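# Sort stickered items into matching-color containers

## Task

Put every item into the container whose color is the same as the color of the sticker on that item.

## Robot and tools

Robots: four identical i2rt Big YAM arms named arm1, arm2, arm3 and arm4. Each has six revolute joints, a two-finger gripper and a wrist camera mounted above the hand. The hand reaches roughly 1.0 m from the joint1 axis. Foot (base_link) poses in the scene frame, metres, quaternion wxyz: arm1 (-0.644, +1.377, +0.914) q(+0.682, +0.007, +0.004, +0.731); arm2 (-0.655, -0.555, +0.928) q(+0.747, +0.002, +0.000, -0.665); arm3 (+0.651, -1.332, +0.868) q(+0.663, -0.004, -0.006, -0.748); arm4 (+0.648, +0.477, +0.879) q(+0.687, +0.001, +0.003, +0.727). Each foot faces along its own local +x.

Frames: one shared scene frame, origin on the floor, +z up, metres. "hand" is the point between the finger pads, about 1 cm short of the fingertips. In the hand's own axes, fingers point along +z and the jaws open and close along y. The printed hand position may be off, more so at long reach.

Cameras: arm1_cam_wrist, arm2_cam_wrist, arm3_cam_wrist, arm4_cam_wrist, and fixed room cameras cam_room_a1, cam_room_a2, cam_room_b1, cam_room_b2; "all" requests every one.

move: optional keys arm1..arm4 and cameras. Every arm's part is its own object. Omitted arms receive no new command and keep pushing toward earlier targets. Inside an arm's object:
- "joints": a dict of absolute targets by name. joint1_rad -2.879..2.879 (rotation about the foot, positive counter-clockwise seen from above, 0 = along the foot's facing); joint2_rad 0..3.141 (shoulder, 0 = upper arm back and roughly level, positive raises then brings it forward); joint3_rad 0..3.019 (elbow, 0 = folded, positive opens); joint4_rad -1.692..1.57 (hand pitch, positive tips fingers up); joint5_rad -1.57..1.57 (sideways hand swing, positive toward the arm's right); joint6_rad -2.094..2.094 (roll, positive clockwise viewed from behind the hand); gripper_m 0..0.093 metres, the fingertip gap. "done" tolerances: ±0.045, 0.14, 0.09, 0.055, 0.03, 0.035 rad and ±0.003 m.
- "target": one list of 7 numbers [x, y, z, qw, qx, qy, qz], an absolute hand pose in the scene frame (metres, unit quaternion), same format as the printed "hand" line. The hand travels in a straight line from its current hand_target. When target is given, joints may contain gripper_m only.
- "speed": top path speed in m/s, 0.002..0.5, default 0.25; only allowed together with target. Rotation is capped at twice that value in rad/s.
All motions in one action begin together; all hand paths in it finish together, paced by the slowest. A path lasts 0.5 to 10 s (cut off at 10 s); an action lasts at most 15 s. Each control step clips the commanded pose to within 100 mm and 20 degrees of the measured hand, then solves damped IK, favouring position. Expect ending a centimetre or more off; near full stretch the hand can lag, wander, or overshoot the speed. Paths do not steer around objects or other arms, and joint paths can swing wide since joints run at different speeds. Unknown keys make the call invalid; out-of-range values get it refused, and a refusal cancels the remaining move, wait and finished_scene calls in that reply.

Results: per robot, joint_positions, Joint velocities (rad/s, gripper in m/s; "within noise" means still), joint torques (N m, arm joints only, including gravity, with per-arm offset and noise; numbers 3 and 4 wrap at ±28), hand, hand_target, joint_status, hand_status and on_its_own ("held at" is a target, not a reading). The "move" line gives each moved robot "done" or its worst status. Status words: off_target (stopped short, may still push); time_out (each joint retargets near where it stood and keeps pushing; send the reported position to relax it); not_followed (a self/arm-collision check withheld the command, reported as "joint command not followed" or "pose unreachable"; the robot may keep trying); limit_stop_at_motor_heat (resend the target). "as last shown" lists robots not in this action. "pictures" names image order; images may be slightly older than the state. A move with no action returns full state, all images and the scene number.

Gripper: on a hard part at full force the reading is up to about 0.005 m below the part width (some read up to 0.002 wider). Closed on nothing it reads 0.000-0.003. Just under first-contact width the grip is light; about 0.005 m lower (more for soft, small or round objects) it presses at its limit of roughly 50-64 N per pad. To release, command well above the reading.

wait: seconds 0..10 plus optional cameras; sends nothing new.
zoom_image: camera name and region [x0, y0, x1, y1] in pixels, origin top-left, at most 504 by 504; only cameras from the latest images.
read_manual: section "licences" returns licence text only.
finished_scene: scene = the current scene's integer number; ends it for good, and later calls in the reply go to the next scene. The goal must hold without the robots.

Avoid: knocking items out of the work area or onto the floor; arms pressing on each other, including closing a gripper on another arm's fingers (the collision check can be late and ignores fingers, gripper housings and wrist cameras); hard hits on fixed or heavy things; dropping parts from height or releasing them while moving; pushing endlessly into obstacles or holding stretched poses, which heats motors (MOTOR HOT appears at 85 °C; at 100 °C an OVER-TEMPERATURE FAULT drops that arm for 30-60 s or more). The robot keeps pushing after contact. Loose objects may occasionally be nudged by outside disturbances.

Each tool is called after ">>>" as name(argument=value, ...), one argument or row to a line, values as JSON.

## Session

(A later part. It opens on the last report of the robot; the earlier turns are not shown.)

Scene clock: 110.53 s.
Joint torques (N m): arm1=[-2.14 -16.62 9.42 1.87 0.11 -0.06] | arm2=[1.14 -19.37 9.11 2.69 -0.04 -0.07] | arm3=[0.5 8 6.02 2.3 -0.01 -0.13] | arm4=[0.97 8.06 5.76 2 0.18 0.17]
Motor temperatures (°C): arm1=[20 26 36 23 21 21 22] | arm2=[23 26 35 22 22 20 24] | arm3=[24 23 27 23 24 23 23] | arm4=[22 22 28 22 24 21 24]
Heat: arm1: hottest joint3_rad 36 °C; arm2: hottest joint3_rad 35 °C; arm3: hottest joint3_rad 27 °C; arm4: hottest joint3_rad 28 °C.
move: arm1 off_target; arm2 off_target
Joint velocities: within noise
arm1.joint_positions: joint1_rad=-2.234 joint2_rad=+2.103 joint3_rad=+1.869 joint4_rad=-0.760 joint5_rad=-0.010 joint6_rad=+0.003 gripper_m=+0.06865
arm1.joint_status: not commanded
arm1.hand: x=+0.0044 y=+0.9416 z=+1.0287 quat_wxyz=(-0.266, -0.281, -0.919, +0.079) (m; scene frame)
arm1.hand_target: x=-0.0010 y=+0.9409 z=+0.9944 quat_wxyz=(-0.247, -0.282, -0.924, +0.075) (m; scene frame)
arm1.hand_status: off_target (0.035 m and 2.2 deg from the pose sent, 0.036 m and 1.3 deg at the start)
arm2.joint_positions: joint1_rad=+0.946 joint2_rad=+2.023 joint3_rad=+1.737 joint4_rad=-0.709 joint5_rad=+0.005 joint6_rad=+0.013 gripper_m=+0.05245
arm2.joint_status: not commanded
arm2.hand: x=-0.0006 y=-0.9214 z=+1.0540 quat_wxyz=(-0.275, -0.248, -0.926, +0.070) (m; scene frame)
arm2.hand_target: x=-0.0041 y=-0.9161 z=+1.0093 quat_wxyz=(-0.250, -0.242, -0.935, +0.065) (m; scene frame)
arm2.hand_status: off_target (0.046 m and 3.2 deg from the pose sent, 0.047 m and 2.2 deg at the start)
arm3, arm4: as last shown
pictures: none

Both in contact. Relax and release, retreat.

>>> move(
  arm1={"target":[0.0,0.941,1.027,0.2475,0.2824,0.9237,-0.0757],"speed":0.08},
  arm2={"target":[0.0,-0.919,1.052,0.2505,0.2419,0.9351,-0.0648],"speed":0.08},
)

>>> move(
  arm1={"joints":{"gripper_m":0.09}},
  arm2={"joints":{"gripper_m":0.078}},
  cameras=["arm1_cam_wrist","arm2_cam_wrist"],
)

>>> move(
  arm1={"target":[-0.05,0.975,1.1,0.2475,0.2824,0.9237,-0.0757],"speed":0.1},
  arm2={"target":[-0.05,-0.89,1.11,0.2505,0.2419,0.9351,-0.0648],"speed":0.1},
)

>>> move(
  arm1={"target":[-0.335,1.168,1.12,0.366,0.27,0.8835,-0.112]},
  arm2={"target":[-0.33,-0.735,1.12,0.3705,0.2313,0.8944,-0.0958]},
)

>>> move(
  arm1={"joints":{"joint2_rad":0.7,"joint3_rad":1.3,"joint4_rad":-1.5}},
  arm2={"joints":{"joint2_rad":0.7,"joint3_rad":1.3,"joint4_rad":-1.5}},
  arm3={"joints":{"joint1_rad":-2.0,"joint2_rad":0.7,"joint3_rad":1.3,"joint4_rad":-1.5}},
  arm4={"joints":{"joint1_rad":0.894,"joint2_rad":0.7,"joint3_rad":1.3,"joint4_rad":-1.5}},
)

>>> move(
  arm1={"joints":{"joint1_rad":-0.1}},
  arm2={"joints":{"joint1_rad":-0.05}},
  arm3={"target":[0.354,-1.146,1.14,0.099,-0.8924,0.2391,0.3697]},
  arm4={"target":[0.363,0.68,1.14,0.1151,-0.8811,0.2778,0.365]},
)

>>> move(
  arm3={"target":[0.10,-0.987,1.16,0.099,-0.8924,0.2391,0.3697],"speed":0.18},
  arm4={"target":[0.10,0.868,1.16,0.1151,-0.8811,0.2778,0.365],"speed":0.18},
  cameras=["arm3_cam_wrist","arm4_cam_wrist"],
)

>>> move(
  arm3={"target":[0.015,-0.924,1.135,0.067,-0.933,0.25,0.25],"speed":0.12},
  arm4={"target":[0.022,0.943,1.12,0.0778,-0.9212,0.2905,0.2468],"speed":0.12},
  cameras=["arm3_cam_wrist","arm4_cam_wrist"],
)

Scene clock: 133.63 s.
Joint torques (N m): arm1=[-2.08 -19.31 13.11 0.14 0.11 -0.03] | arm2=[1.03 -21.48 14.35 0.69 -0.05 -0.02] | arm3=[0.44 8.12 6.05 2.25 0 -0.12] | arm4=[1.03 8.12 5.82 1.95 0.22 0.18]
Motor temperatures (°C): arm1=[20 26 33 23 21 21 22] | arm2=[23 27 32 22 22 20 25] | arm3=[24 24 27 23 24 23 23] | arm4=[22 22 27 22 24 21 24]
Heat: arm1: hottest joint3_rad 33 °C; arm2: hottest joint3_rad 32 °C; arm3: hottest joint3_rad 27 °C; arm4: hottest joint3_rad 27 °C.
move: arm1 done; arm2 done
Joint velocities: within noise
arm1.joint_positions: joint1_rad=-2.234 joint2_rad=+2.102 joint3_rad=+1.875 joint4_rad=-0.787 joint5_rad=-0.010 joint6_rad=+0.003 gripper_m=+0.06865
arm1.joint_status: not commanded
arm1.hand: x=+0.0013 y=+0.9436 z=+1.0286 quat_wxyz=(-0.257, -0.282, -0.921, +0.077) (m; scene frame)
arm1.hand_target: x=+0.0000 y=+0.9411 z=+1.0272 quat_wxyz=(-0.248, -0.282, -0.924, +0.076) (m; scene frame)
arm1.hand_status: done (0.003 m and 1.1 deg from the pose sent, 0.005 m and 2.2 deg at the start)
arm2.joint_positions: joint1_rad=+0.946 joint2_rad=+2.023 joint3_rad=+1.750 joint4_rad=-0.761 joint5_rad=+0.005 joint6_rad=+0.009 gripper_m=+0.05245
arm2.joint_status: not commanded
arm2.hand: x=-0.0066 y=-0.9180 z=+1.0538 quat_wxyz=(-0.257, -0.247, -0.932, +0.066) (m; scene frame)
arm2.hand_target: x=-0.0003 y=-0.9189 z=+1.0521 quat_wxyz=(-0.251, -0.242, -0.935, +0.065) (m; scene frame)
arm2.hand_status: done (0.007 m and 1.0 deg from the pose sent, 0.003 m and 3.2 deg at the start)
arm3, arm4: as last shown
pictures: none

Scene clock: 134.17 s.
Joint torques (N m): arm1=[-1.73 -18.73 13.03 0.84 0.1 -0.04] | arm2=[0.97 -21.48 14.35 1.2 -0.05 -0.03] | arm3=[0.5 8.18 6.01 2.26 0 -0.11] | arm4=[0.91 8.12 5.82 2 0.21 0.17]
Motor temperatures (°C): arm1=[20 26 33 23 21 21 22] | arm2=[23 27 32 22 22 20 24] | arm3=[24 24 27 23 24 23 23] | arm4=[22 22 27 22 24 21 24]
Heat: arm1: hottest joint3_rad 33 °C; arm2: hottest joint3_rad 32 °C; arm3: hottest joint3_rad 27 °C; arm4: hottest joint3_rad 27 °C.
move: arm1 done; arm2 done
Joint velocities: within noise
arm1.joint_positions: joint1_rad=-2.234 joint2_rad=+2.105 joint3_rad=+1.875 joint4_rad=-0.805 joint5_rad=-0.010 joint6_rad=+0.003 gripper_m=+0.08996
arm1.joint_status: all done
arm1.hand: x=-0.0021 y=+0.9459 z=+1.0240 quat_wxyz=(-0.247, -0.283, -0.924, +0.074) (m; scene frame)
arm1.hand_target: x=+0.0000 y=+0.9411 z=+1.0271 quat_wxyz=(-0.248, -0.282, -0.924, +0.076) (m; scene frame)
arm1.hand_status: not commanded
arm2.joint_positions: joint1_rad=+0.946 joint2_rad=+2.023 joint3_rad=+1.750 joint4_rad=-0.774 joint5_rad=+0.005 joint6_rad=+0.009 gripper_m=+0.07793
arm2.joint_status: all done
arm2.hand: x=-0.0090 y=-0.9167 z=+1.0521 quat_wxyz=(-0.251, -0.248, -0.934, +0.064) (m; scene frame)
arm2.hand_target: x=-0.0003 y=-0.9189 z=+1.0521 quat_wxyz=(-0.251, -0.242, -0.935, +0.065) (m; scene frame)
arm2.hand_status: not commanded
arm3, arm4: as last shown
pictures: arm1_cam_wrist, arm2_cam_wrist
Images, in order (width x height): arm1_cam_wrist 672x504, arm2_cam_wrist 672x504.

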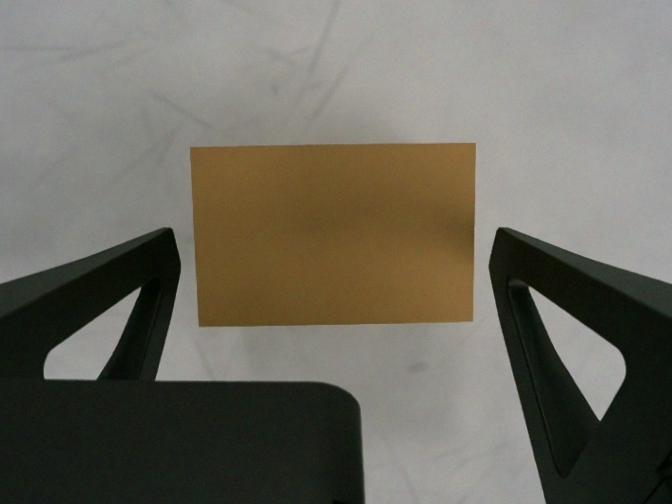

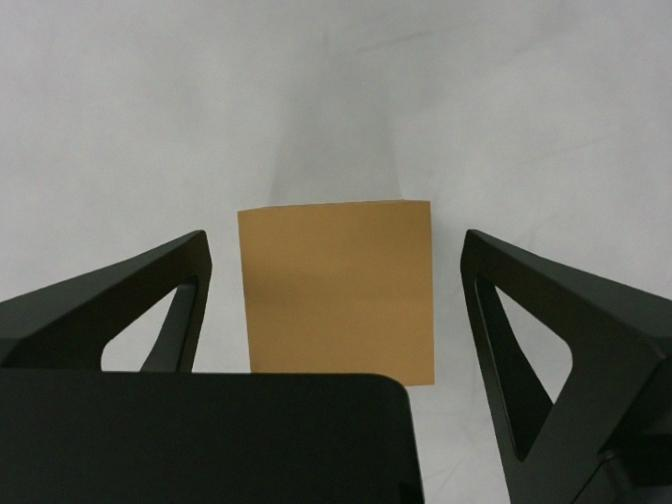

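Scene clock: 135.77 s.
Joint torques (N m): arm1=[-2.26 -18.37 11.43 0.83 0.04 0.05] | arm2=[1.2 -22.3 10.06 1.21 0.01 0] | arm3=[0.5 8 6.01 2.25 -0.01 -0.12] | arm4=[0.85 7.77 5.82 1.99 0.18 0.18]
Motor temperatures (°C): arm1=[20 26 33 23 21 21 22] | arm2=[23 27 32 22 22 20 24] | arm3=[24 24 27 23 24 23 23] | arm4=[22 22 27 22 24 21 24]
Heat: arm1: hottest joint3_rad 33 °C; arm2: hottest joint3_rad 32 °C; arm3: hottest joint3_rad 27 °C; arm4: hottest joint3_rad 27 °C.
move: arm1 off_target; arm2 done
Joint velocities: within noise
arm1.joint_positions: joint1_rad=-2.234 joint2_rad=+1.922 joint3_rad=+1.753 joint4_rad=-0.873 joint5_rad=-0.010 joint6_rad=+0.003 gripper_m=+0.08996
arm1.joint_status: not commanded
arm1.hand: x=-0.0458 y=+0.9759 z=+1.0882 quat_wxyz=(-0.244, -0.283, -0.925, +0.073) (m; scene frame)
arm1.hand_target: x=-0.0499 y=+0.9751 z=+1.0999 quat_wxyz=(-0.248, -0.282, -0.924, +0.076) (m; scene frame)
arm1.hand_status: off_target (0.013 m and 0.5 deg from the pose sent, 0.094 m and 0.3 deg at the start)
arm2.joint_positions: joint1_rad=+0.946 joint2_rad=+1.867 joint3_rad=+1.667 joint4_rad=-0.828 joint5_rad=+0.005 joint6_rad=+0.009 gripper_m=+0.07793
arm2.joint_status: not commanded
arm2.hand: x=-0.0444 y=-0.8973 z=+1.1129 quat_wxyz=(-0.260, -0.247, -0.931, +0.067) (m; scene frame)
arm2.hand_target: x=-0.0499 y=-0.8902 z=+1.1100 quat_wxyz=(-0.251, -0.242, -0.935, +0.065) (m; scene frame)
arm2.hand_status: done (0.010 m and 1.3 deg from the pose sent, 0.076 m and 0.7 deg at the start)
arm3, arm4: as last shown
pictures: none

Scene clock: 137.80 s.
Joint torques (N m): arm1=[-2.37 -0.56 12.16 1.2 -0.04 -0.03] | arm2=[1.55 -4.6 10.93 1.74 0.13 0.01] | arm3=[0.5 8 6.02 2.28 -0.01 -0.13] | arm4=[1.38 8.76 5.71 1.99 0.19 0.17]
Motor temperatures (°C): arm1=[20 26 33 23 21 21 22] | arm2=[23 27 32 22 22 20 24] | arm3=[24 24 27 23 24 23 23] | arm4=[22 22 27 22 24 21 24]
Heat: arm1: hottest joint3_rad 33 °C; arm2: hottest joint3_rad 32 °C; arm3: hottest joint3_rad 27 °C; arm4: hottest joint3_rad 27 °C.
move: arm1 done; arm2 off_target
Joint velocities: within noise
arm1.joint_positions: joint1_rad=-2.234 joint2_rad=+0.824 joint3_rad=+0.637 joint4_rad=-0.573 joint5_rad=-0.010 joint6_rad=+0.003 gripper_m=+0.08996
arm1.joint_status: not commanded
arm1.hand: x=-0.3337 y=+1.1710 z=+1.1209 quat_wxyz=(-0.371, -0.268, -0.882, +0.111) (m; scene frame)
arm1.hand_target: x=-0.3350 y=+1.1681 z=+1.1200 quat_wxyz=(-0.366, -0.270, -0.884, +0.112) (m; scene frame)
arm1.hand_status: done (0.003 m and 0.6 deg from the pose sent, 0.349 m and 15.5 deg at the start)
arm2.joint_positions: joint1_rad=+0.946 joint2_rad=+0.853 joint3_rad=+0.619 joint4_rad=-0.524 joint5_rad=+0.005 joint6_rad=+0.009 gripper_m=+0.07793
arm2.joint_status: not commanded
arm2.hand: x=-0.3278 y=-0.7395 z=+1.1293 quat_wxyz=(-0.383, -0.236, -0.888, +0.098) (m; scene frame)
arm2.hand_target: x=-0.3301 y=-0.7350 z=+1.1200 quat_wxyz=(-0.371, -0.231, -0.894, +0.096) (m; scene frame)
arm2.hand_status: off_target (0.011 m and 1.7 deg from the pose sent, 0.328 m and 13.9 deg at the start)
arm3, arm4: as last shown
pictures: none

Scene clock: 139.40 s.
Joint torques (N m): arm1=[-2.43 2.14 14.52 1.07 -0.01 -0.05] | arm2=[1.44 -0.97 14.16 1.37 0.14 0.02] | arm3=[0.44 -0.15 10.5 0.99 0.01 -0.12] | arm4=[1.55 0.44 10.52 0.64 0.19 0.17]
Motor temperatures (°C): arm1=[20 26 34 23 21 21 22] | arm2=[23 27 33 22 22 20 24] | arm3=[24 24 27 23 24 23 23] | arm4=[22 22 27 22 24 21 24]
Heat: arm1: hottest joint3_rad 34 °C; arm2: hottest joint3_rad 33 °C; arm3: hottest joint3_rad 27 °C; arm4: hottest joint3_rad 27 °C.
move: arm1 done; arm2 done; arm3 done; arm4 done
Joint velocities: within noise
arm1.joint_positions: joint1_rad=-2.234 joint2_rad=+0.694 joint3_rad=+1.252 joint4_rad=-1.491 joint5_rad=-0.010 joint6_rad=+0.003 gripper_m=+0.08996
arm1.joint_status: all done
arm1.hand: x=-0.4327 y=+1.2396 z=+1.3386 quat_wxyz=(-0.294, -0.278, -0.910, +0.088) (m; scene frame)
arm1.hand_target: x=-0.4339 y=+1.2382 z=+1.3584 quat_wxyz=(-0.309, -0.277, -0.905, +0.094) (m; scene frame)
arm1.hand_status: not commanded
arm2.joint_positions: joint1_rad=+0.946 joint2_rad=+0.697 joint3_rad=+1.254 joint4_rad=-1.486 joint5_rad=+0.005 joint6_rad=+0.009 gripper_m=+0.07793
arm2.joint_status: all done
arm2.hand: x=-0.4401 y=-0.6781 z=+1.3571 quat_wxyz=(-0.306, -0.243, -0.917, +0.078) (m; scene frame)
arm2.hand_target: x=-0.4413 y=-0.6756 z=+1.3761 quat_wxyz=(-0.319, -0.236, -0.914, +0.083) (m; scene frame)
arm2.hand_status: not commanded
arm3.joint_positions: joint1_rad=-1.990 joint2_rad=+0.694 joint3_rad=+1.277 joint4_rad=-1.495 joint5_rad=+0.000 joint6_rad=+0.007 gripper_m=+0.09398
arm3.joint_status: all done
arm3.hand: x=+0.4407 y=-1.1993 z=+1.3049 quat_wxyz=(+0.079, -0.912, +0.258, +0.310) (m; scene frame)
arm3.hand_target: x=+0.4415 y=-1.1969 z=+1.3133 quat_wxyz=(+0.083, -0.910, +0.259, +0.315) (m; scene frame)
arm3.hand_status: not commanded
arm4.joint_positions: joint1_rad=+0.891 joint2_rad=+0.692 joint3_rad=+1.265 joint4_rad=-1.489 joint5_rad=-0.003 joint6_rad=-0.014 gripper_m=+0.09397
arm4.joint_status: all done
arm4.hand: x=+0.4505 y=+0.6222 z=+1.3146 quat_wxyz=(-0.097, +0.903, -0.285, -0.308) (m; scene frame)
arm4.hand_target: x=+0.4506 y=+0.6219 z=+1.3275 quat_wxyz=(-0.098, +0.899, -0.289, -0.315) (m; scene frame)
arm4.hand_status: not commanded
pictures: none

Scene clock: 141.43 s.
Joint torques (N m): arm1=[-0.79 2.2 14.52 1.01 0.02 -0.06] | arm2=[0.44 -1.08 14.13 1.4 -0.02 0] | arm3=[0.38 -3.6 10.06 2.14 -0.1 -0.13] | arm4=[1.38 -3.25 10.22 1.83 0.2 0.15]
Motor temperatures (°C): arm1=[20 26 34 23 21 21 22] | arm2=[23 27 33 22 22 20 24] | arm3=[24 24 27 23 24 23 23] | arm4=[22 22 28 22 24 21 24]
Heat: arm1: hottest joint3_rad 34 °C; arm2: hottest joint3_rad 33 °C; arm3: hottest joint3_rad 27 °C; arm4: hottest joint3_rad 28 °C.
move: arm1 done; arm2 done; arm3 done; arm4 done
Joint velocities: within noise
arm1.joint_positions: joint1_rad=-0.107 joint2_rad=+0.695 joint3_rad=+1.252 joint4_rad=-1.491 joint5_rad=-0.014 joint6_rad=+0.002 gripper_m=+0.08999
arm1.joint_status: all done
arm1.hand: x=-0.6295 y=+1.6222 z=+1.3424 quat_wxyz=(-0.216, +0.657, -0.685, -0.228) (m; scene frame)
arm1.hand_target: x=-0.6306 y=+1.6214 z=+1.3625 quat_wxyz=(-0.228, +0.657, -0.677, -0.239) (m; scene frame)
arm1.hand_status: not commanded
arm2.joint_positions: joint1_rad=-0.045 joint2_rad=+0.697 joint3_rad=+1.254 joint4_rad=-1.486 joint5_rad=+0.008 joint6_rad=+0.009 gripper_m=+0.07794
arm2.joint_status: all done
arm2.hand: x=-0.6401 y=-0.8038 z=+1.3563 quat_wxyz=(-0.229, -0.651, -0.691, +0.215) (m; scene frame)
arm2.hand_target: x=-0.6414 y=-0.8016 z=+1.3753 quat_wxyz=(-0.238, -0.647, -0.688, +0.226) (m; scene frame)
arm2.hand_status: not commanded
arm3.joint_positions: joint1_rad=-1.992 joint2_rad=+0.747 joint3_rad=+0.776 joint4_rad=-0.827 joint5_rad=-0.012 joint6_rad=-0.023 gripper_m=+0.09398
arm3.joint_status: not commanded
arm3.hand: x=+0.3542 y=-1.1515 z=+1.1356 quat_wxyz=(+0.093, -0.897, +0.238, +0.361) (m; scene frame)
arm3.hand_target: x=+0.3541 y=-1.1462 z=+1.1400 quat_wxyz=(+0.099, -0.892, +0.239, +0.370) (m; scene frame)
arm3.hand_status: done (0.007 m and 1.3 deg from the pose sent, 0.194 m and 7.8 deg at the start)
arm4.joint_positions: joint1_rad=+0.895 joint2_rad=+0.756 joint3_rad=+0.737 joint4_rad=-0.796 joint5_rad=+0.000 joint6_rad=-0.014 gripper_m=+0.09397
arm4.joint_status: not commanded
arm4.hand: x=+0.3686 y=+0.6788 z=+1.1313 quat_wxyz=(-0.112, +0.887, -0.278, -0.352) (m; scene frame)
arm4.hand_target: x=+0.3632 y=+0.6799 z=+1.1402 quat_wxyz=(-0.115, +0.881, -0.278, -0.365) (m; scene frame)
arm4.hand_status: done (0.010 m and 1.7 deg from the pose sent, 0.204 m and 7.4 deg at the start)
pictures: none

Scene clock: 143.87 s.
Joint torques (N m): arm1=[-0.91 2.67 14.37 1.11 0.04 -0.05] | arm2=[0.38 -1.08 14.19 1.4 -0.02 0.01] | arm3=[0.5 -16.15 14.46 1.02 -0.09 -0.12] | arm4=[1.03 -16.91 13.19 0.69 0.09 0.1]
Motor temperatures (°C): arm1=[20 26 34 23 21 21 22] | arm2=[23 27 33 22 22 20 24] | arm3=[24 24 27 23 24 23 23] | arm4=[22 22 28 22 24 21 24]
Heat: arm1: hottest joint3_rad 34 °C; arm2: hottest joint3_rad 33 °C; arm3: hottest joint3_rad 27 °C; arm4: hottest joint3_rad 28 °C.
move: arm3 off_target; arm4 off_target
Joint velocities: within noise
arm1, arm2: as last shown
arm3.joint_positions: joint1_rad=-1.993 joint2_rad=+1.560 joint3_rad=+1.413 joint4_rad=-0.670 joint5_rad=-0.014 joint6_rad=-0.025 gripper_m=+0.09398
arm3.joint_status: not commanded
arm3.hand: x=+0.1073 y=-1.0025 z=+1.1359 quat_wxyz=(+0.091, -0.900, +0.238, +0.353) (m; scene frame)
arm3.hand_target: x=+0.1013 y=-0.9879 z=+1.1600 quat_wxyz=(+0.099, -0.892, +0.239, +0.370) (m; scene frame)
arm3.hand_status: off_target (0.030 m and 2.3 deg from the pose sent, 0.304 m and 1.3 deg at the start)
arm4.joint_positions: joint1_rad=+0.895 joint2_rad=+1.629 joint3_rad=+1.467 joint4_rad=-0.648 joint5_rad=+0.000 joint6_rad=-0.014 gripper_m=+0.09397
arm4.joint_status: not commanded
arm4.hand: x=+0.1123 y=+0.8616 z=+1.1435 quat_wxyz=(-0.113, +0.886, -0.278, -0.354) (m; scene frame)
arm4.hand_target: x=+0.1009 y=+0.8675 z=+1.1601 quat_wxyz=(-0.115, +0.881, -0.278, -0.366) (m; scene frame)
arm4.hand_status: off_target (0.022 m and 1.3 deg from the pose sent, 0.330 m and 1.7 deg at the start)
pictures: arm3_cam_wrist, arm4_cam_wrist
Images, in order (width x height): arm3_cam_wrist 672x504, arm4_cam_wrist 672x504.

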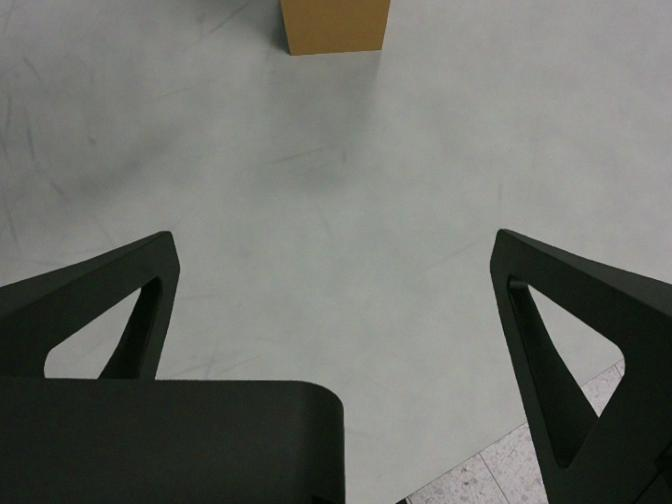

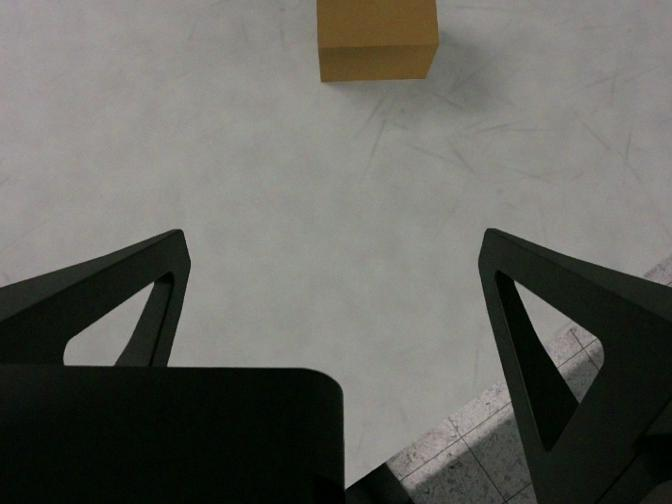

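Scene clock: 145.87 s.
Joint torques (N m): arm1=[-1.26 1.85 14.45 0.84 0.1 -0.03] | arm2=[0.44 -1.2 14.16 1.39 -0.02 0] | arm3=[0.44 -22.89 14.46 0.58 0.04 -0.12] | arm4=[0.38 -23.3 13.11 0.42 -0.05 -0.06]
Motor temperatures (°C): arm1=[20 26 34 23 21 21 22] | arm2=[23 27 33 22 22 20 24] | arm3=[24 24 27 23 24 23 23] | arm4=[22 22 29 22 24 21 24]
Heat: arm1: hottest joint3_rad 34 °C; arm2: hottest joint3_rad 33 °C; arm3: hottest joint3_rad 27 °C; arm4: hottest joint3_rad 29 °C.
move: arm3 off_target; arm4 off_target
Joint velocities: within noise
arm1, arm2: as last shown
arm3.joint_positions: joint1_rad=-2.004 joint2_rad=+2.003 joint3_rad=+2.077 joint4_rad=-1.147 joint5_rad=-0.014 joint6_rad=-0.037 gripper_m=+0.09398
arm3.joint_status: not commanded
arm3.hand: x=+0.0192 y=-0.9397 z=+1.1173 quat_wxyz=(+0.059, -0.938, +0.248, +0.235) (m; scene frame)
arm3.hand_target: x=+0.0161 y=-0.9247 z=+1.1350 quat_wxyz=(+0.067, -0.933, +0.250, +0.251) (m; scene frame)
arm3.hand_status: off_target (0.024 m and 2.1 deg from the pose sent, 0.121 m and 12.8 deg at the start)
arm4.joint_positions: joint1_rad=+0.881 joint2_rad=+2.087 joint3_rad=+2.148 joint4_rad=-1.125 joint5_rad=-0.006 joint6_rad=-0.016 gripper_m=+0.09397
arm4.joint_status: not commanded
arm4.hand: x=+0.0285 y=+0.9329 z=+1.1133 quat_wxyz=(-0.075, +0.922, -0.294, -0.240) (m; scene frame)
arm4.hand_target: x=+0.0227 y=+0.9427 z=+1.1200 quat_wxyz=(-0.078, +0.921, -0.291, -0.248) (m; scene frame)
arm4.hand_status: off_target (0.014 m and 0.9 deg from the pose sent, 0.124 m and 13.7 deg at the start)
pictures: arm3_cam_wrist, arm4_cam_wrist
Images, in order (width x height): arm3_cam_wrist 672x504, arm4_cam_wrist 672x504.

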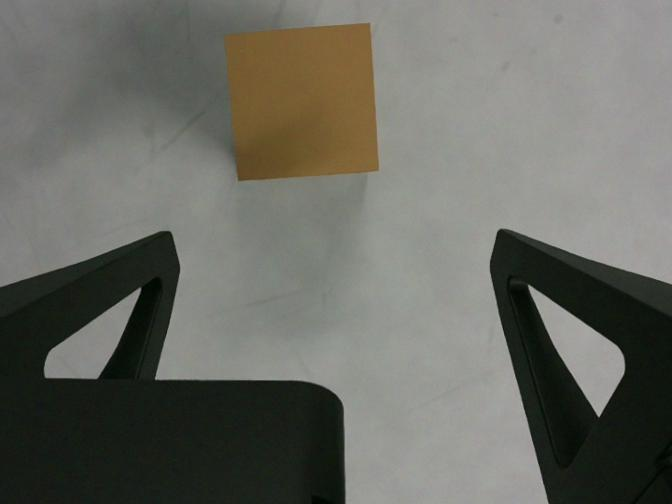

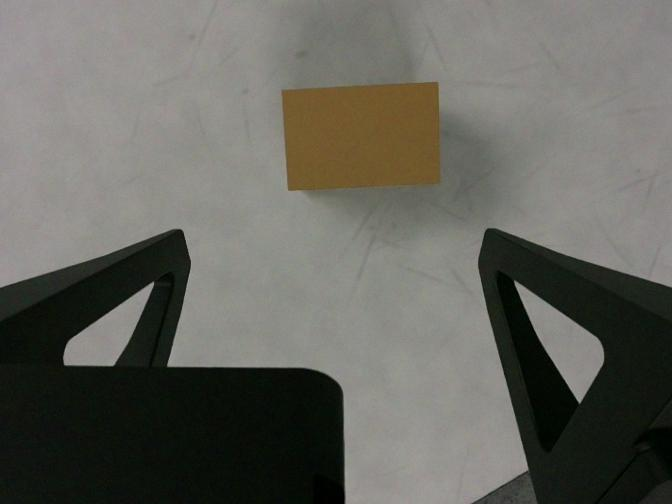

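>>> move(
  arm3={"target":[-0.025,-0.915,1.09,0.0582,-0.9412,0.2173,0.2522],"speed":0.1},
  arm4={"target":[-0.005,0.978,1.06,0.0724,-0.9273,0.2703,0.2485],"speed":0.1},
  cameras=["arm3_cam_wrist","arm4_cam_wrist"],
)

Scene clock: 156.23 s.
Joint torques (N m): arm1=[-0.79 1.85 14.49 0.98 0.11 -0.06] | arm2=[0.38 -1.14 14.16 1.36 -0.03 0.01] | arm3=[1.14 -24.53 14.38 1.37 -0.11 -0.12] | arm4=[0.97 -25.76 12.92 1.17 -0.05 -0.09]
Motor temperatures (°C): arm1=[20 25 34 23 21 21 22] | arm2=[23 26 34 22 22 20 24] | arm3=[24 24 30 23 24 23 23] | arm4=[22 22 30 22 24 21 24]
Heat: arm1: hottest joint3_rad 34 °C; arm2: hottest joint3_rad 34 °C; arm3: hottest joint3_rad 30 °C; arm4: hottest joint3_rad 30 °C.
move: arm3 off_target; arm4 off_target
Joint velocities: within noise
arm1, arm2: as last shown
arm3.joint_positions: joint1_rad=-2.004 joint2_rad=+2.130 joint3_rad=+2.171 joint4_rad=-1.135 joint5_rad=-0.040 joint6_rad=-0.088 gripper_m=+0.09398
arm3.joint_status: not commanded
arm3.hand: x=-0.0123 y=-0.9261 z=+1.0717 quat_wxyz=(+0.050, -0.947, +0.221, +0.228) (m; scene frame)
arm3.hand_target: x=-0.0236 y=-0.9159 z=+1.0903 quat_wxyz=(+0.059, -0.941, +0.217, +0.252) (m; scene frame)
arm3.hand_status: off_target (0.025 m and 3.1 deg from the pose sent, 0.057 m and 4.0 deg at the start)
arm4.joint_positions: joint1_rad=+0.857 joint2_rad=+2.241 joint3_rad=+2.257 joint4_rad=-1.105 joint5_rad=-0.038 joint6_rad=-0.071 gripper_m=+0.09397
arm4.joint_status: not commanded
arm4.hand: x=+0.0058 y=+0.9659 z=+1.0521 quat_wxyz=(-0.065, +0.930, -0.277, -0.231) (m; scene frame)
arm4.hand_target: x=-0.0039 y=+0.9773 z=+1.0600 quat_wxyz=(-0.073, +0.927, -0.270, -0.249) (m; scene frame)
arm4.hand_status: off_target (0.018 m and 2.3 deg from the pose sent, 0.077 m and 2.9 deg at the start)
pictures: arm3_cam_wrist, arm4_cam_wrist
Images, in order (width x height): arm3_cam_wrist 672x504, arm4_cam_wrist 672x504.

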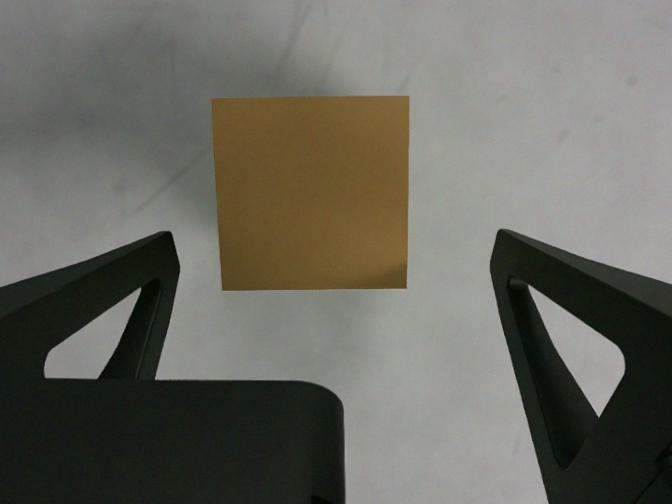

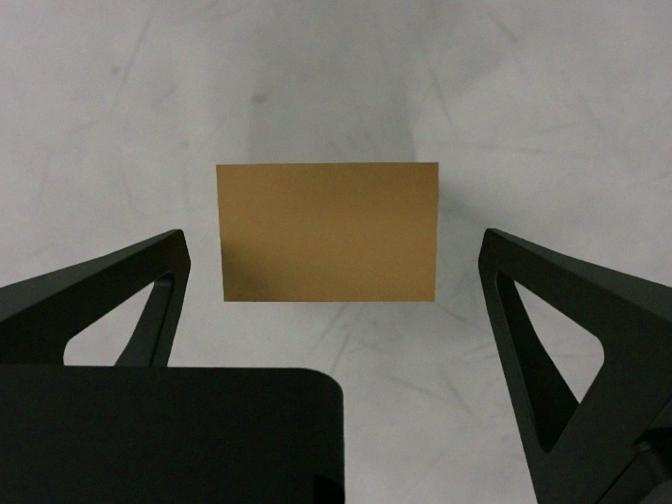

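>>> move(
  arm3={"target":[-0.044,-0.913,1.055,0.0582,-0.9412,0.2173,0.2522],"speed":0.08},
  arm4={"target":[-0.013,0.98,1.027,0.0724,-0.9273,0.2703,0.2485],"speed":0.08},
  cameras=["arm3_cam_wrist","arm4_cam_wrist"],
)

Scene clock: 164.83 s.
Joint torques (N m): arm1=[-1.55 2.49 14.41 0.91 0.06 -0.04] | arm2=[0.26 -1.03 14.16 1.36 -0.03 0] | arm3=[1.96 -25.7 14.31 1.5 0.08 -0.03] | arm4=[0.91 -25 11.08 1.32 -0.02 -0.04]
Motor temperatures (°C): arm1=[20 25 34 23 21 21 22] | arm2=[23 26 35 22 22 20 23] | arm3=[24 25 31 23 24 23 23] | arm4=[22 23 33 22 24 21 24]
Heat: arm1: hottest joint3_rad 34 °C; arm2: hottest joint3_rad 35 °C; arm3: hottest joint3_rad 31 °C; arm4: hottest joint3_rad 33 °C.
move: arm3 off_target; arm4 off_target
Joint velocities: within noise
arm1, arm2: as last shown
arm3.joint_positions: joint1_rad=-2.004 joint2_rad=+2.194 joint3_rad=+2.182 joint4_rad=-1.088 joint5_rad=-0.040 joint6_rad=-0.088 gripper_m=+0.09398
arm3.joint_status: not commanded
arm3.hand: x=-0.0264 y=-0.9179 z=+1.0337 quat_wxyz=(+0.049, -0.948, +0.221, +0.225) (m; scene frame)
arm3.hand_target: x=-0.0425 y=-0.9140 z=+1.0554 quat_wxyz=(+0.058, -0.941, +0.217, +0.253) (m; scene frame)
arm3.hand_status: off_target (0.028 m and 3.4 deg from the pose sent, 0.038 m and 3.1 deg at the start)
arm4.joint_positions: joint1_rad=+0.857 joint2_rad=+2.267 joint3_rad=+2.257 joint4_rad=-1.049 joint5_rad=-0.038 joint6_rad=-0.071 gripper_m=+0.09397
arm4.joint_status: not commanded
arm4.hand: x=-0.0046 y=+0.9738 z=+1.0375 quat_wxyz=(-0.070, +0.927, -0.275, -0.244) (m; scene frame)
arm4.hand_target: x=-0.0123 y=+0.9796 z=+1.0270 quat_wxyz=(-0.073, +0.927, -0.270, -0.249) (m; scene frame)
arm4.hand_status: off_target (0.015 m and 0.8 deg from the pose sent, 0.034 m and 2.3 deg at the start)
pictures: arm3_cam_wrist, arm4_cam_wrist
Images, in order (width x height): arm3_cam_wrist 672x504, arm4_cam_wrist 672x504.

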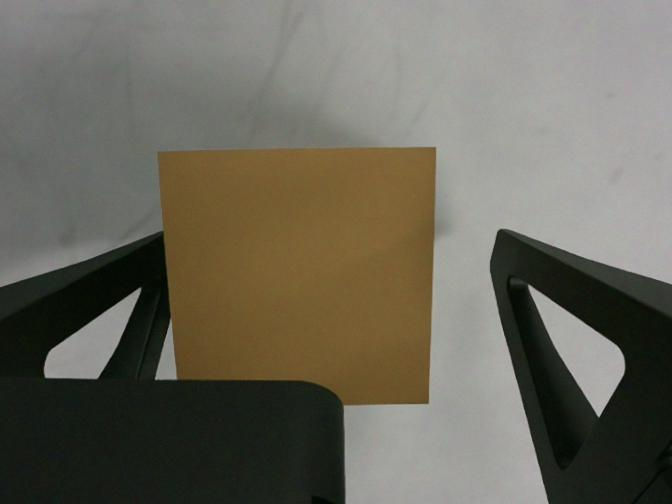

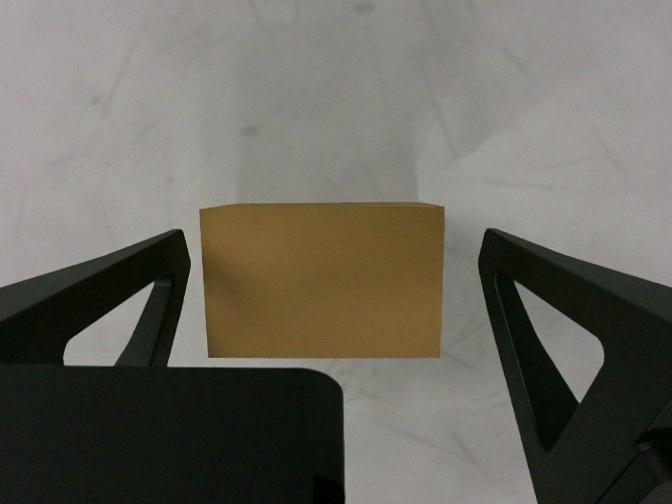

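>>> move(
  arm3={"joints":{"gripper_m":0.035}},
  arm4={"target":[-0.006,0.975,1.01,0.0724,-0.9273,0.2703,0.2485],"speed":0.08},
)

>>> move(
  arm4={"joints":{"gripper_m":0.045}},
  cameras=["arm3_cam_wrist","arm4_cam_wrist"],
)

Scene clock: 168.90 s.
Joint torques (N m): arm1=[-1.55 2.14 14.45 0.91 0.03 -0.04] | arm2=[0.38 -1.03 14.15 1.39 -0.02 0.01] | arm3=[1.96 -25.7 14.32 1.51 0.03 -0.04] | arm4=[1.08 -27.75 8.84 1.36 -0.05 -0.05]
Motor temperatures (°C): arm1=[20 25 34 23 21 21 22] | arm2=[23 26 35 22 22 20 23] | arm3=[24 25 31 23 24 23 23] | arm4=[22 24 34 22 24 21 24]
Heat: arm1: hottest joint3_rad 34 °C; arm2: hottest joint3_rad 35 °C; arm3: hottest joint3_rad 31 °C; arm4: hottest joint3_rad 34 °C.
move: arm3 off_target; arm4 done
Joint velocities: within noise
arm1, arm2: as last shown
arm3.joint_positions: joint1_rad=-2.004 joint2_rad=+2.194 joint3_rad=+2.182 joint4_rad=-1.088 joint5_rad=-0.038 joint6_rad=-0.088 gripper_m=+0.05327
arm3.joint_status: gripper_m off_target (ended at +0.05330, target +0.03500)
arm3.hand: x=-0.0263 y=-0.9177 z=+1.0337 quat_wxyz=(+0.049, -0.948, +0.222, +0.225) (m; scene frame)
arm3.hand_target: x=-0.0425 y=-0.9140 z=+1.0554 quat_wxyz=(+0.058, -0.941, +0.217, +0.253) (m; scene frame)
arm3.hand_status: not commanded
arm4.joint_positions: joint1_rad=+0.857 joint2_rad=+2.267 joint3_rad=+2.192 joint4_rad=-0.985 joint5_rad=-0.038 joint6_rad=-0.072 gripper_m=+0.09397
arm4.joint_status: not commanded
arm4.hand: x=-0.0038 y=+0.9730 z=+1.0127 quat_wxyz=(-0.071, +0.927, -0.275, -0.244) (m; scene frame)
arm4.hand_target: x=-0.0060 y=+0.9750 z=+1.0099 quat_wxyz=(-0.072, +0.927, -0.270, -0.248) (m; scene frame)
arm4.hand_status: done (0.004 m and 0.7 deg from the pose sent, 0.028 m and 0.8 deg at the start)
pictures: none

Scene clock: 169.50 s.
Joint torques (N m): arm1=[-0.73 2.37 14.42 1.05 0.09 -0.05] | arm2=[0.32 -1.08 14.15 1.43 -0.02 0.01] | arm3=[1.96 -25.82 14.3 1.5 0.03 -0.03] | arm4=[0.79 -27.58 8.92 1.32 -0.04 -0.08]
Motor temperatures (°C): arm1=[20 25 34 23 21 21 22] | arm2=[23 26 35 22 22 20 23] | arm3=[24 25 31 23 24 23 23] | arm4=[22 24 34 22 24 21 24]
Heat: arm1: hottest joint3_rad 34 °C; arm2: hottest joint3_rad 35 °C; arm3: hottest joint3_rad 31 °C; arm4: hottest joint3_rad 34 °C.
move: arm4 off_target
Joint velocities: within noise
arm1, arm2, arm3: as last shown
arm4.joint_positions: joint1_rad=+0.857 joint2_rad=+2.267 joint3_rad=+2.192 joint4_rad=-0.985 joint5_rad=-0.038 joint6_rad=-0.072 gripper_m=+0.06958
arm4.joint_status: gripper_m off_target (ended at +0.06960, target +0.04500)
arm4.hand: x=-0.0038 y=+0.9730 z=+1.0127 quat_wxyz=(-0.071, +0.927, -0.275, -0.244) (m; scene frame)
arm4.hand_target: x=-0.0059 y=+0.9750 z=+1.0099 quat_wxyz=(-0.072, +0.927, -0.270, -0.248) (m; scene frame)
arm4.hand_status: not commanded
pictures: arm3_cam_wrist, arm4_cam_wrist
Images, in order (width x height): arm3_cam_wrist 672x504, arm4_cam_wrist 672x504.

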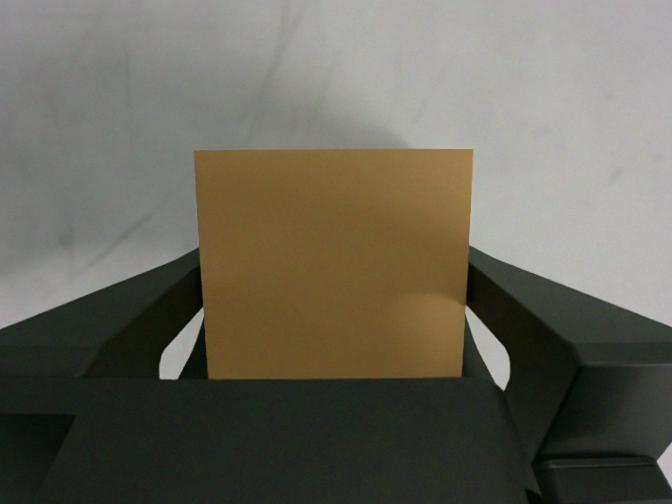

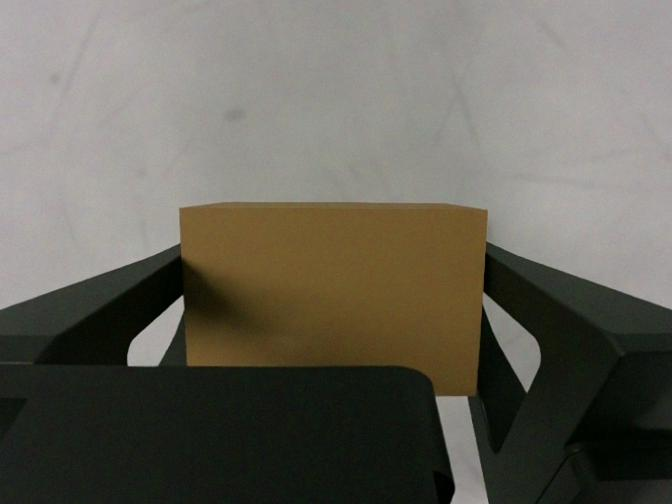

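>>> move(
  arm3={"target":[0.01,-0.935,1.115,0.067,-0.933,0.25,0.25],"speed":0.12},
  arm4={"target":[0.02,0.955,1.115,0.0778,-0.9212,0.2905,0.2468],"speed":0.12},
)

>>> move(
  arm3={"target":[0.354,-1.146,1.15,0.099,-0.8924,0.2391,0.3697]},
  arm4={"target":[0.363,0.68,1.15,0.1151,-0.8811,0.2778,0.365]},
)

>>> move(
  arm3={"joints":{"joint1_rad":-2.0,"joint2_rad":0.7,"joint3_rad":1.3,"joint4_rad":-1.5}},
  arm4={"joints":{"joint1_rad":0.894,"joint2_rad":0.7,"joint3_rad":1.3,"joint4_rad":-1.5}},
)

>>> move(
  arm3={"joints":{"joint1_rad":1.2,"joint5_rad":0,"joint6_rad":0}},
  arm4={"joints":{"joint1_rad":-1.17,"joint5_rad":0,"joint6_rad":0}},
)

>>> move(
  arm3={"target":[1.0,-1.54,1.12,0.2588,0,0.9659,0]},
  arm4={"target":[1.0,0.69,1.12,0.2588,0,0.9659,0]},
  cameras=["arm3_cam_wrist","arm4_cam_wrist","cam_room_a1","cam_room_a2"],
)

Scene clock: 183.03 s.
Joint torques (N m): arm1=[-1.49 2.49 14.43 1.06 0.09 -0.05] | arm2=[0.38 -1.03 14.15 1.42 -0.02 0.01] | arm3=[1.67 -26.11 9.33 0.73 0.11 0.04] | arm4=[1.44 -27.75 12.52 0.28 0.22 0.16]
Motor temperatures (°C): arm1=[20 25 34 23 21 21 22] | arm2=[23 25 36 22 22 20 23] | arm3=[24 25 32 23 24 23 24] | arm4=[22 27 32 22 24 21 25]
Heat: arm1: hottest joint3_rad 34 °C; arm2: hottest joint3_rad 36 °C; arm3: hottest joint3_rad 32 °C; arm4: hottest joint3_rad 32 °C.
move: arm3 off_target; arm4 off_target
Joint velocities: within noise
arm1, arm2: as last shown
arm3.joint_positions: joint1_rad=-2.004 joint2_rad=+2.028 joint3_rad=+2.077 joint4_rad=-1.095 joint5_rad=-0.007 joint6_rad=-0.037 gripper_m=+0.05327
arm3.joint_status: not commanded
arm3.hand: x=+0.0076 y=-0.9313 z=+1.1052 quat_wxyz=(+0.066, -0.935, +0.248, +0.247) (m; scene frame)
arm3.hand_target: x=+0.0099 y=-0.9350 z=+1.1150 quat_wxyz=(+0.067, -0.933, +0.250, +0.250) (m; scene frame)
arm3.hand_status: off_target (0.011 m and 0.5 deg from the pose sent, 0.091 m and 5.1 deg at the start)
arm4.joint_positions: joint1_rad=+0.857 joint2_rad=+2.158 joint3_rad=+2.192 joint4_rad=-1.136 joint5_rad=-0.020 joint6_rad=-0.052 gripper_m=+0.06958
arm4.joint_status: not commanded
arm4.hand: x=+0.0277 y=+0.9532 z=+1.0800 quat_wxyz=(-0.069, +0.929, -0.288, -0.223) (m; scene frame)
arm4.hand_target: x=+0.0212 y=+0.9542 z=+1.1148 quat_wxyz=(-0.078, +0.921, -0.290, -0.247) (m; scene frame)
arm4.hand_status: off_target (0.036 m and 3.1 deg from the pose sent, 0.106 m and 2.1 deg at the start)
pictures: none

Scene clock: 185.47 s.
Joint torques (N m): arm1=[-0.62 2.32 14.67 1.02 0.09 -0.02] | arm2=[0.38 -1.2 14.15 1.39 -0.03 0.01] | arm3=[1.14 -2.73 9.8 1.29 -0.09 0] | arm4=[1.32 -2.49 9.89 0.73 0.2 0.18]
Motor temperatures (°C): arm1=[20 25 35 23 21 21 22] | arm2=[23 25 36 22 22 20 23] | arm3=[24 25 32 23 24 23 24] | arm4=[22 27 32 22 24 21 25]
Heat: arm1: hottest joint3_rad 35 °C; arm2: hottest joint3_rad 36 °C; arm3: hottest joint3_rad 32 °C; arm4: hottest joint3_rad 32 °C.
move: arm3 done; arm4 done
Joint velocities: within noise
arm1.joint_positions: joint1_rad=-0.107 joint2_rad=+0.695 joint3_rad=+1.252 joint4_rad=-1.491 joint5_rad=-0.014 joint6_rad=+0.002 gripper_m=+0.08999
arm1.joint_status: not commanded
arm1.hand: x=-0.6295 y=+1.6222 z=+1.3424 quat_wxyz=(-0.216, +0.657, -0.685, -0.228) (m; scene frame)
arm1.hand_target: x=-0.6306 y=+1.6214 z=+1.3625 quat_wxyz=(-0.228, +0.657, -0.677, -0.239) (m; scene frame)
arm1.hand_status: not commanded
arm2.joint_positions: joint1_rad=-0.045 joint2_rad=+0.697 joint3_rad=+1.254 joint4_rad=-1.486 joint5_rad=+0.008 joint6_rad=+0.009 gripper_m=+0.07794
arm2.joint_status: not commanded
arm2.hand: x=-0.6401 y=-0.8038 z=+1.3563 quat_wxyz=(-0.229, -0.651, -0.691, +0.215) (m; scene frame)
arm2.hand_target: x=-0.6414 y=-0.8016 z=+1.3753 quat_wxyz=(-0.238, -0.647, -0.688, +0.226) (m; scene frame)
arm2.hand_status: not commanded
arm3.joint_positions: joint1_rad=-2.004 joint2_rad=+0.740 joint3_rad=+0.805 joint4_rad=-0.831 joint5_rad=-0.012 joint6_rad=-0.037 gripper_m=+0.05327
arm3.joint_status: not commanded
arm3.hand: x=+0.3539 y=-1.1461 z=+1.1538 quat_wxyz=(+0.103, -0.891, +0.235, +0.374) (m; scene frame)
arm3.hand_target: x=+0.3540 y=-1.1460 z=+1.1500 quat_wxyz=(+0.099, -0.892, +0.239, +0.370) (m; scene frame)
arm3.hand_status: done (0.004 m and 0.8 deg from the pose sent, 0.410 m and 15.4 deg at the start)
arm4.joint_positions: joint1_rad=+0.896 joint2_rad=+0.747 joint3_rad=+0.767 joint4_rad=-0.792 joint5_rad=+0.000 joint6_rad=-0.018 gripper_m=+0.06958
arm4.joint_status: not commanded
arm4.hand: x=+0.3645 y=+0.6814 z=+1.1521 quat_wxyz=(-0.119, +0.879, -0.273, -0.371) (m; scene frame)
arm4.hand_target: x=+0.3630 y=+0.6799 z=+1.1500 quat_wxyz=(-0.115, +0.881, -0.278, -0.365) (m; scene frame)
arm4.hand_status: done (0.003 m and 1.0 deg from the pose sent, 0.438 m and 18.0 deg at the start)
pictures: none

Scene clock: 186.80 s.
Joint torques (N m): arm1=[-0.97 2.49 14.24 1.06 0.09 -0.06] | arm2=[0.38 -1.08 14.17 1.4 -0.02 0.01] | arm3=[1.44 -0.21 12.15 0.96 -0.09 0.01] | arm4=[0.26 0.21 10.54 0.59 0.18 0.17]
Motor temperatures (°C): arm1=[20 25 35 23 21 21 22] | arm2=[23 25 36 22 22 20 23] | arm3=[24 25 32 23 24 23 24] | arm4=[22 26 33 22 24 21 25]
Heat: arm1: hottest joint3_rad 35 °C; arm2: hottest joint3_rad 36 °C; arm3: hottest joint3_rad 32 °C; arm4: hottest joint3_rad 33 °C.
move: arm3 done; arm4 done
Joint velocities: within noise
arm1, arm2: as last shown
arm3.joint_positions: joint1_rad=-2.004 joint2_rad=+0.696 joint3_rad=+1.259 joint4_rad=-1.495 joint5_rad=-0.013 joint6_rad=-0.037 gripper_m=+0.05327
arm3.joint_status: all done
arm3.hand: x=+0.4407 y=-1.1980 z=+1.2956 quat_wxyz=(+0.079, -0.919, +0.243, +0.300) (m; scene frame)
arm3.hand_target: x=+0.4401 y=-1.1991 z=+1.3134 quat_wxyz=(+0.081, -0.914, +0.242, +0.315) (m; scene frame)
arm3.hand_status: not commanded
arm4.joint_positions: joint1_rad=+0.896 joint2_rad=+0.693 joint3_rad=+1.265 joint4_rad=-1.489 joint5_rad=+0.001 joint6_rad=-0.017 gripper_m=+0.06958
arm4.joint_status: all done
arm4.hand: x=+0.4499 y=+0.6218 z=+1.3139 quat_wxyz=(-0.098, +0.904, -0.281, -0.306) (m; scene frame)
arm4.hand_target: x=+0.4510 y=+0.6224 z=+1.3275 quat_wxyz=(-0.101, +0.899, -0.288, -0.314) (m; scene frame)
arm4.hand_status: not commanded
pictures: none

Scene clock: 189.20 s.
Joint torques (N m): arm1=[-1.08 2.61 14.54 1.05 0.06 0] | arm2=[0.26 -1.08 14.15 1.39 -0.01 0] | arm3=[2.2 -0.79 12.14 1.01 0.12 0] | arm4=[0.79 -0.26 10.54 0.7 0.03 0.17]
Motor temperatures (°C): arm1=[20 24 35 23 21 21 22] | arm2=[23 25 36 22 22 20 23] | arm3=[24 25 32 23 24 23 24] | arm4=[22 26 33 22 24 21 25]
Heat: arm1: hottest joint3_rad 35 °C; arm2: hottest joint3_rad 36 °C; arm3: hottest joint3_rad 32 °C; arm4: hottest joint3_rad 33 °C.
move: arm3 done; arm4 done
Joint velocities: within noise
arm1, arm2: as last shown
arm3.joint_positions: joint1_rad=+1.189 joint2_rad=+0.703 joint3_rad=+1.259 joint4_rad=-1.495 joint5_rad=-0.002 joint6_rad=-0.006 gripper_m=+0.05327
arm3.joint_status: all done
arm3.hand: x=+0.8677 y=-1.4451 z=+1.2978 quat_wxyz=(-0.303, -0.231, -0.921, +0.083) (m; scene frame)
arm3.hand_target: x=+0.8665 y=-1.4416 z=+1.3172 quat_wxyz=(-0.321, -0.228, -0.915, +0.086) (m; scene frame)
arm3.hand_status: not commanded
arm4.joint_positions: joint1_rad=-1.167 joint2_rad=+0.697 joint3_rad=+1.265 joint4_rad=-1.489 joint5_rad=+0.002 joint6_rad=-0.012 gripper_m=+0.06958
arm4.joint_status: all done
arm4.hand: x=+0.8715 y=+0.5879 z=+1.3111 quat_wxyz=(-0.308, +0.222, -0.922, -0.069) (m; scene frame)
arm4.hand_target: x=+0.8704 y=+0.5868 z=+1.3256 quat_wxyz=(-0.318, +0.215, -0.921, -0.074) (m; scene frame)
arm4.hand_status: not commanded
pictures: none

Scene clock: 191.13 s.
Joint torques (N m): arm1=[-1.08 2.55 14.32 1.13 0.06 -0.04] | arm2=[0.38 -1.2 14.19 1.4 -0.03 0.01] | arm3=[0.26 -10.05 9.59 1.39 -0.37 -0.13] | arm4=[1.2 -9.58 9.44 1.11 0.46 0.18]
Motor temperatures (°C): arm1=[20 24 35 23 21 21 22] | arm2=[23 25 36 22 22 20 23] | arm3=[24 25 32 23 24 23 24] | arm4=[22 26 33 22 24 21 25]
Heat: arm1: hottest joint3_rad 35 °C; arm2: hottest joint3_rad 36 °C; arm3: hottest joint3_rad 32 °C; arm4: hottest joint3_rad 33 °C.
move: arm3 done; arm4 off_target
Joint velocities: within noise
arm1, arm2: as last shown
arm3.joint_positions: joint1_rad=+1.024 joint2_rad=+1.161 joint3_rad=+1.053 joint4_rad=-1.078 joint5_rad=-0.326 joint6_rad=-0.601 gripper_m=+0.05326
arm3.joint_status: not commanded
arm3.hand: x=+1.0010 y=-1.5340 z=+1.1131 quat_wxyz=(-0.247, +0.000, -0.969, -0.010) (m; scene frame)
arm3.hand_target: x=+1.0000 y=-1.5398 z=+1.1200 quat_wxyz=(-0.259, +0.000, -0.966, +0.000) (m; scene frame)
arm3.hand_status: done (0.009 m and 1.8 deg from the pose sent, 0.241 m and 29.2 deg at the start)
arm4.joint_positions: joint1_rad=-0.956 joint2_rad=+1.154 joint3_rad=+1.024 joint4_rad=-1.047 joint5_rad=+0.315 joint6_rad=+0.594 gripper_m=+0.06958
arm4.joint_status: not commanded
arm4.hand: x=+0.9970 y=+0.6850 z=+1.1107 quat_wxyz=(-0.245, +0.007, -0.970, +0.011) (m; scene frame)
arm4.hand_target: x=+0.9998 y=+0.6899 z=+1.1200 quat_wxyz=(-0.259, +0.000, -0.966, +0.000) (m; scene frame)
arm4.hand_status: off_target (0.011 m and 2.2 deg from the pose sent, 0.252 m and 27.8 deg at the start)
pictures: arm3_cam_wrist, arm4_cam_wrist, cam_room_a1, cam_room_a2
Images, in order (width x height): arm3_cam_wrist 672x504, arm4_cam_wrist 672x504, cam_room_a1 672x504, cam_room_a2 672x504.

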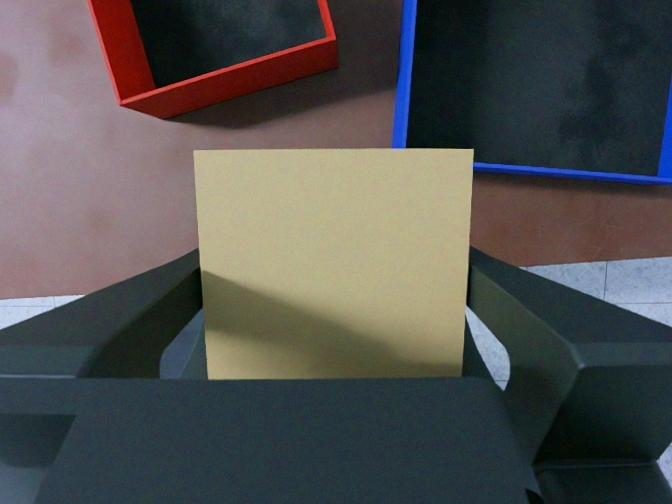

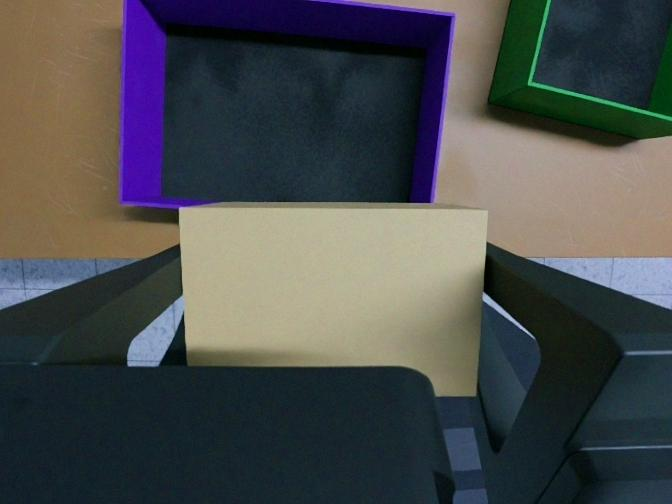

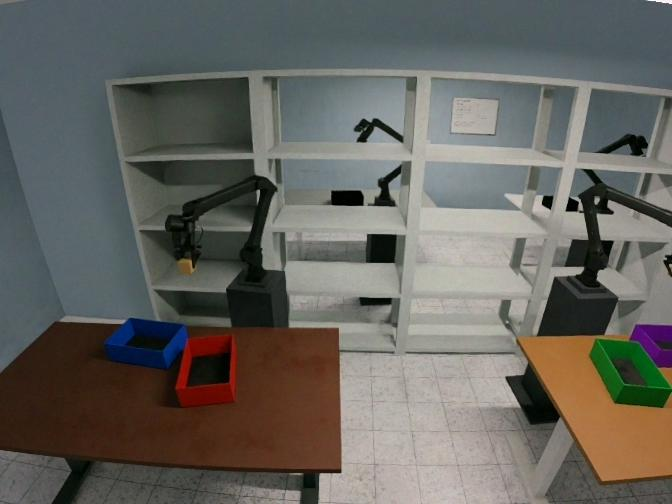

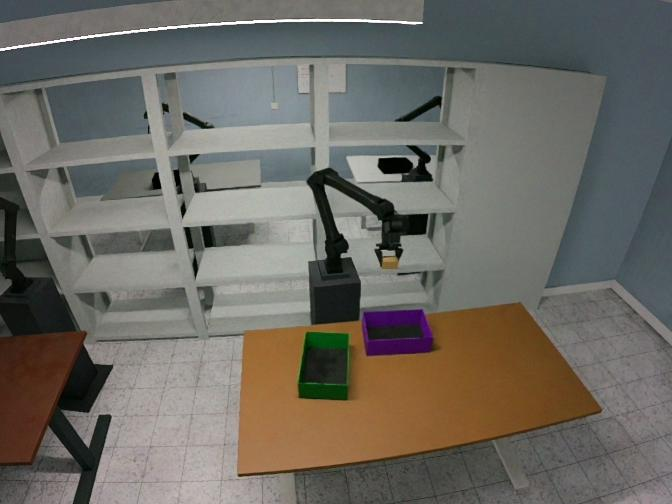

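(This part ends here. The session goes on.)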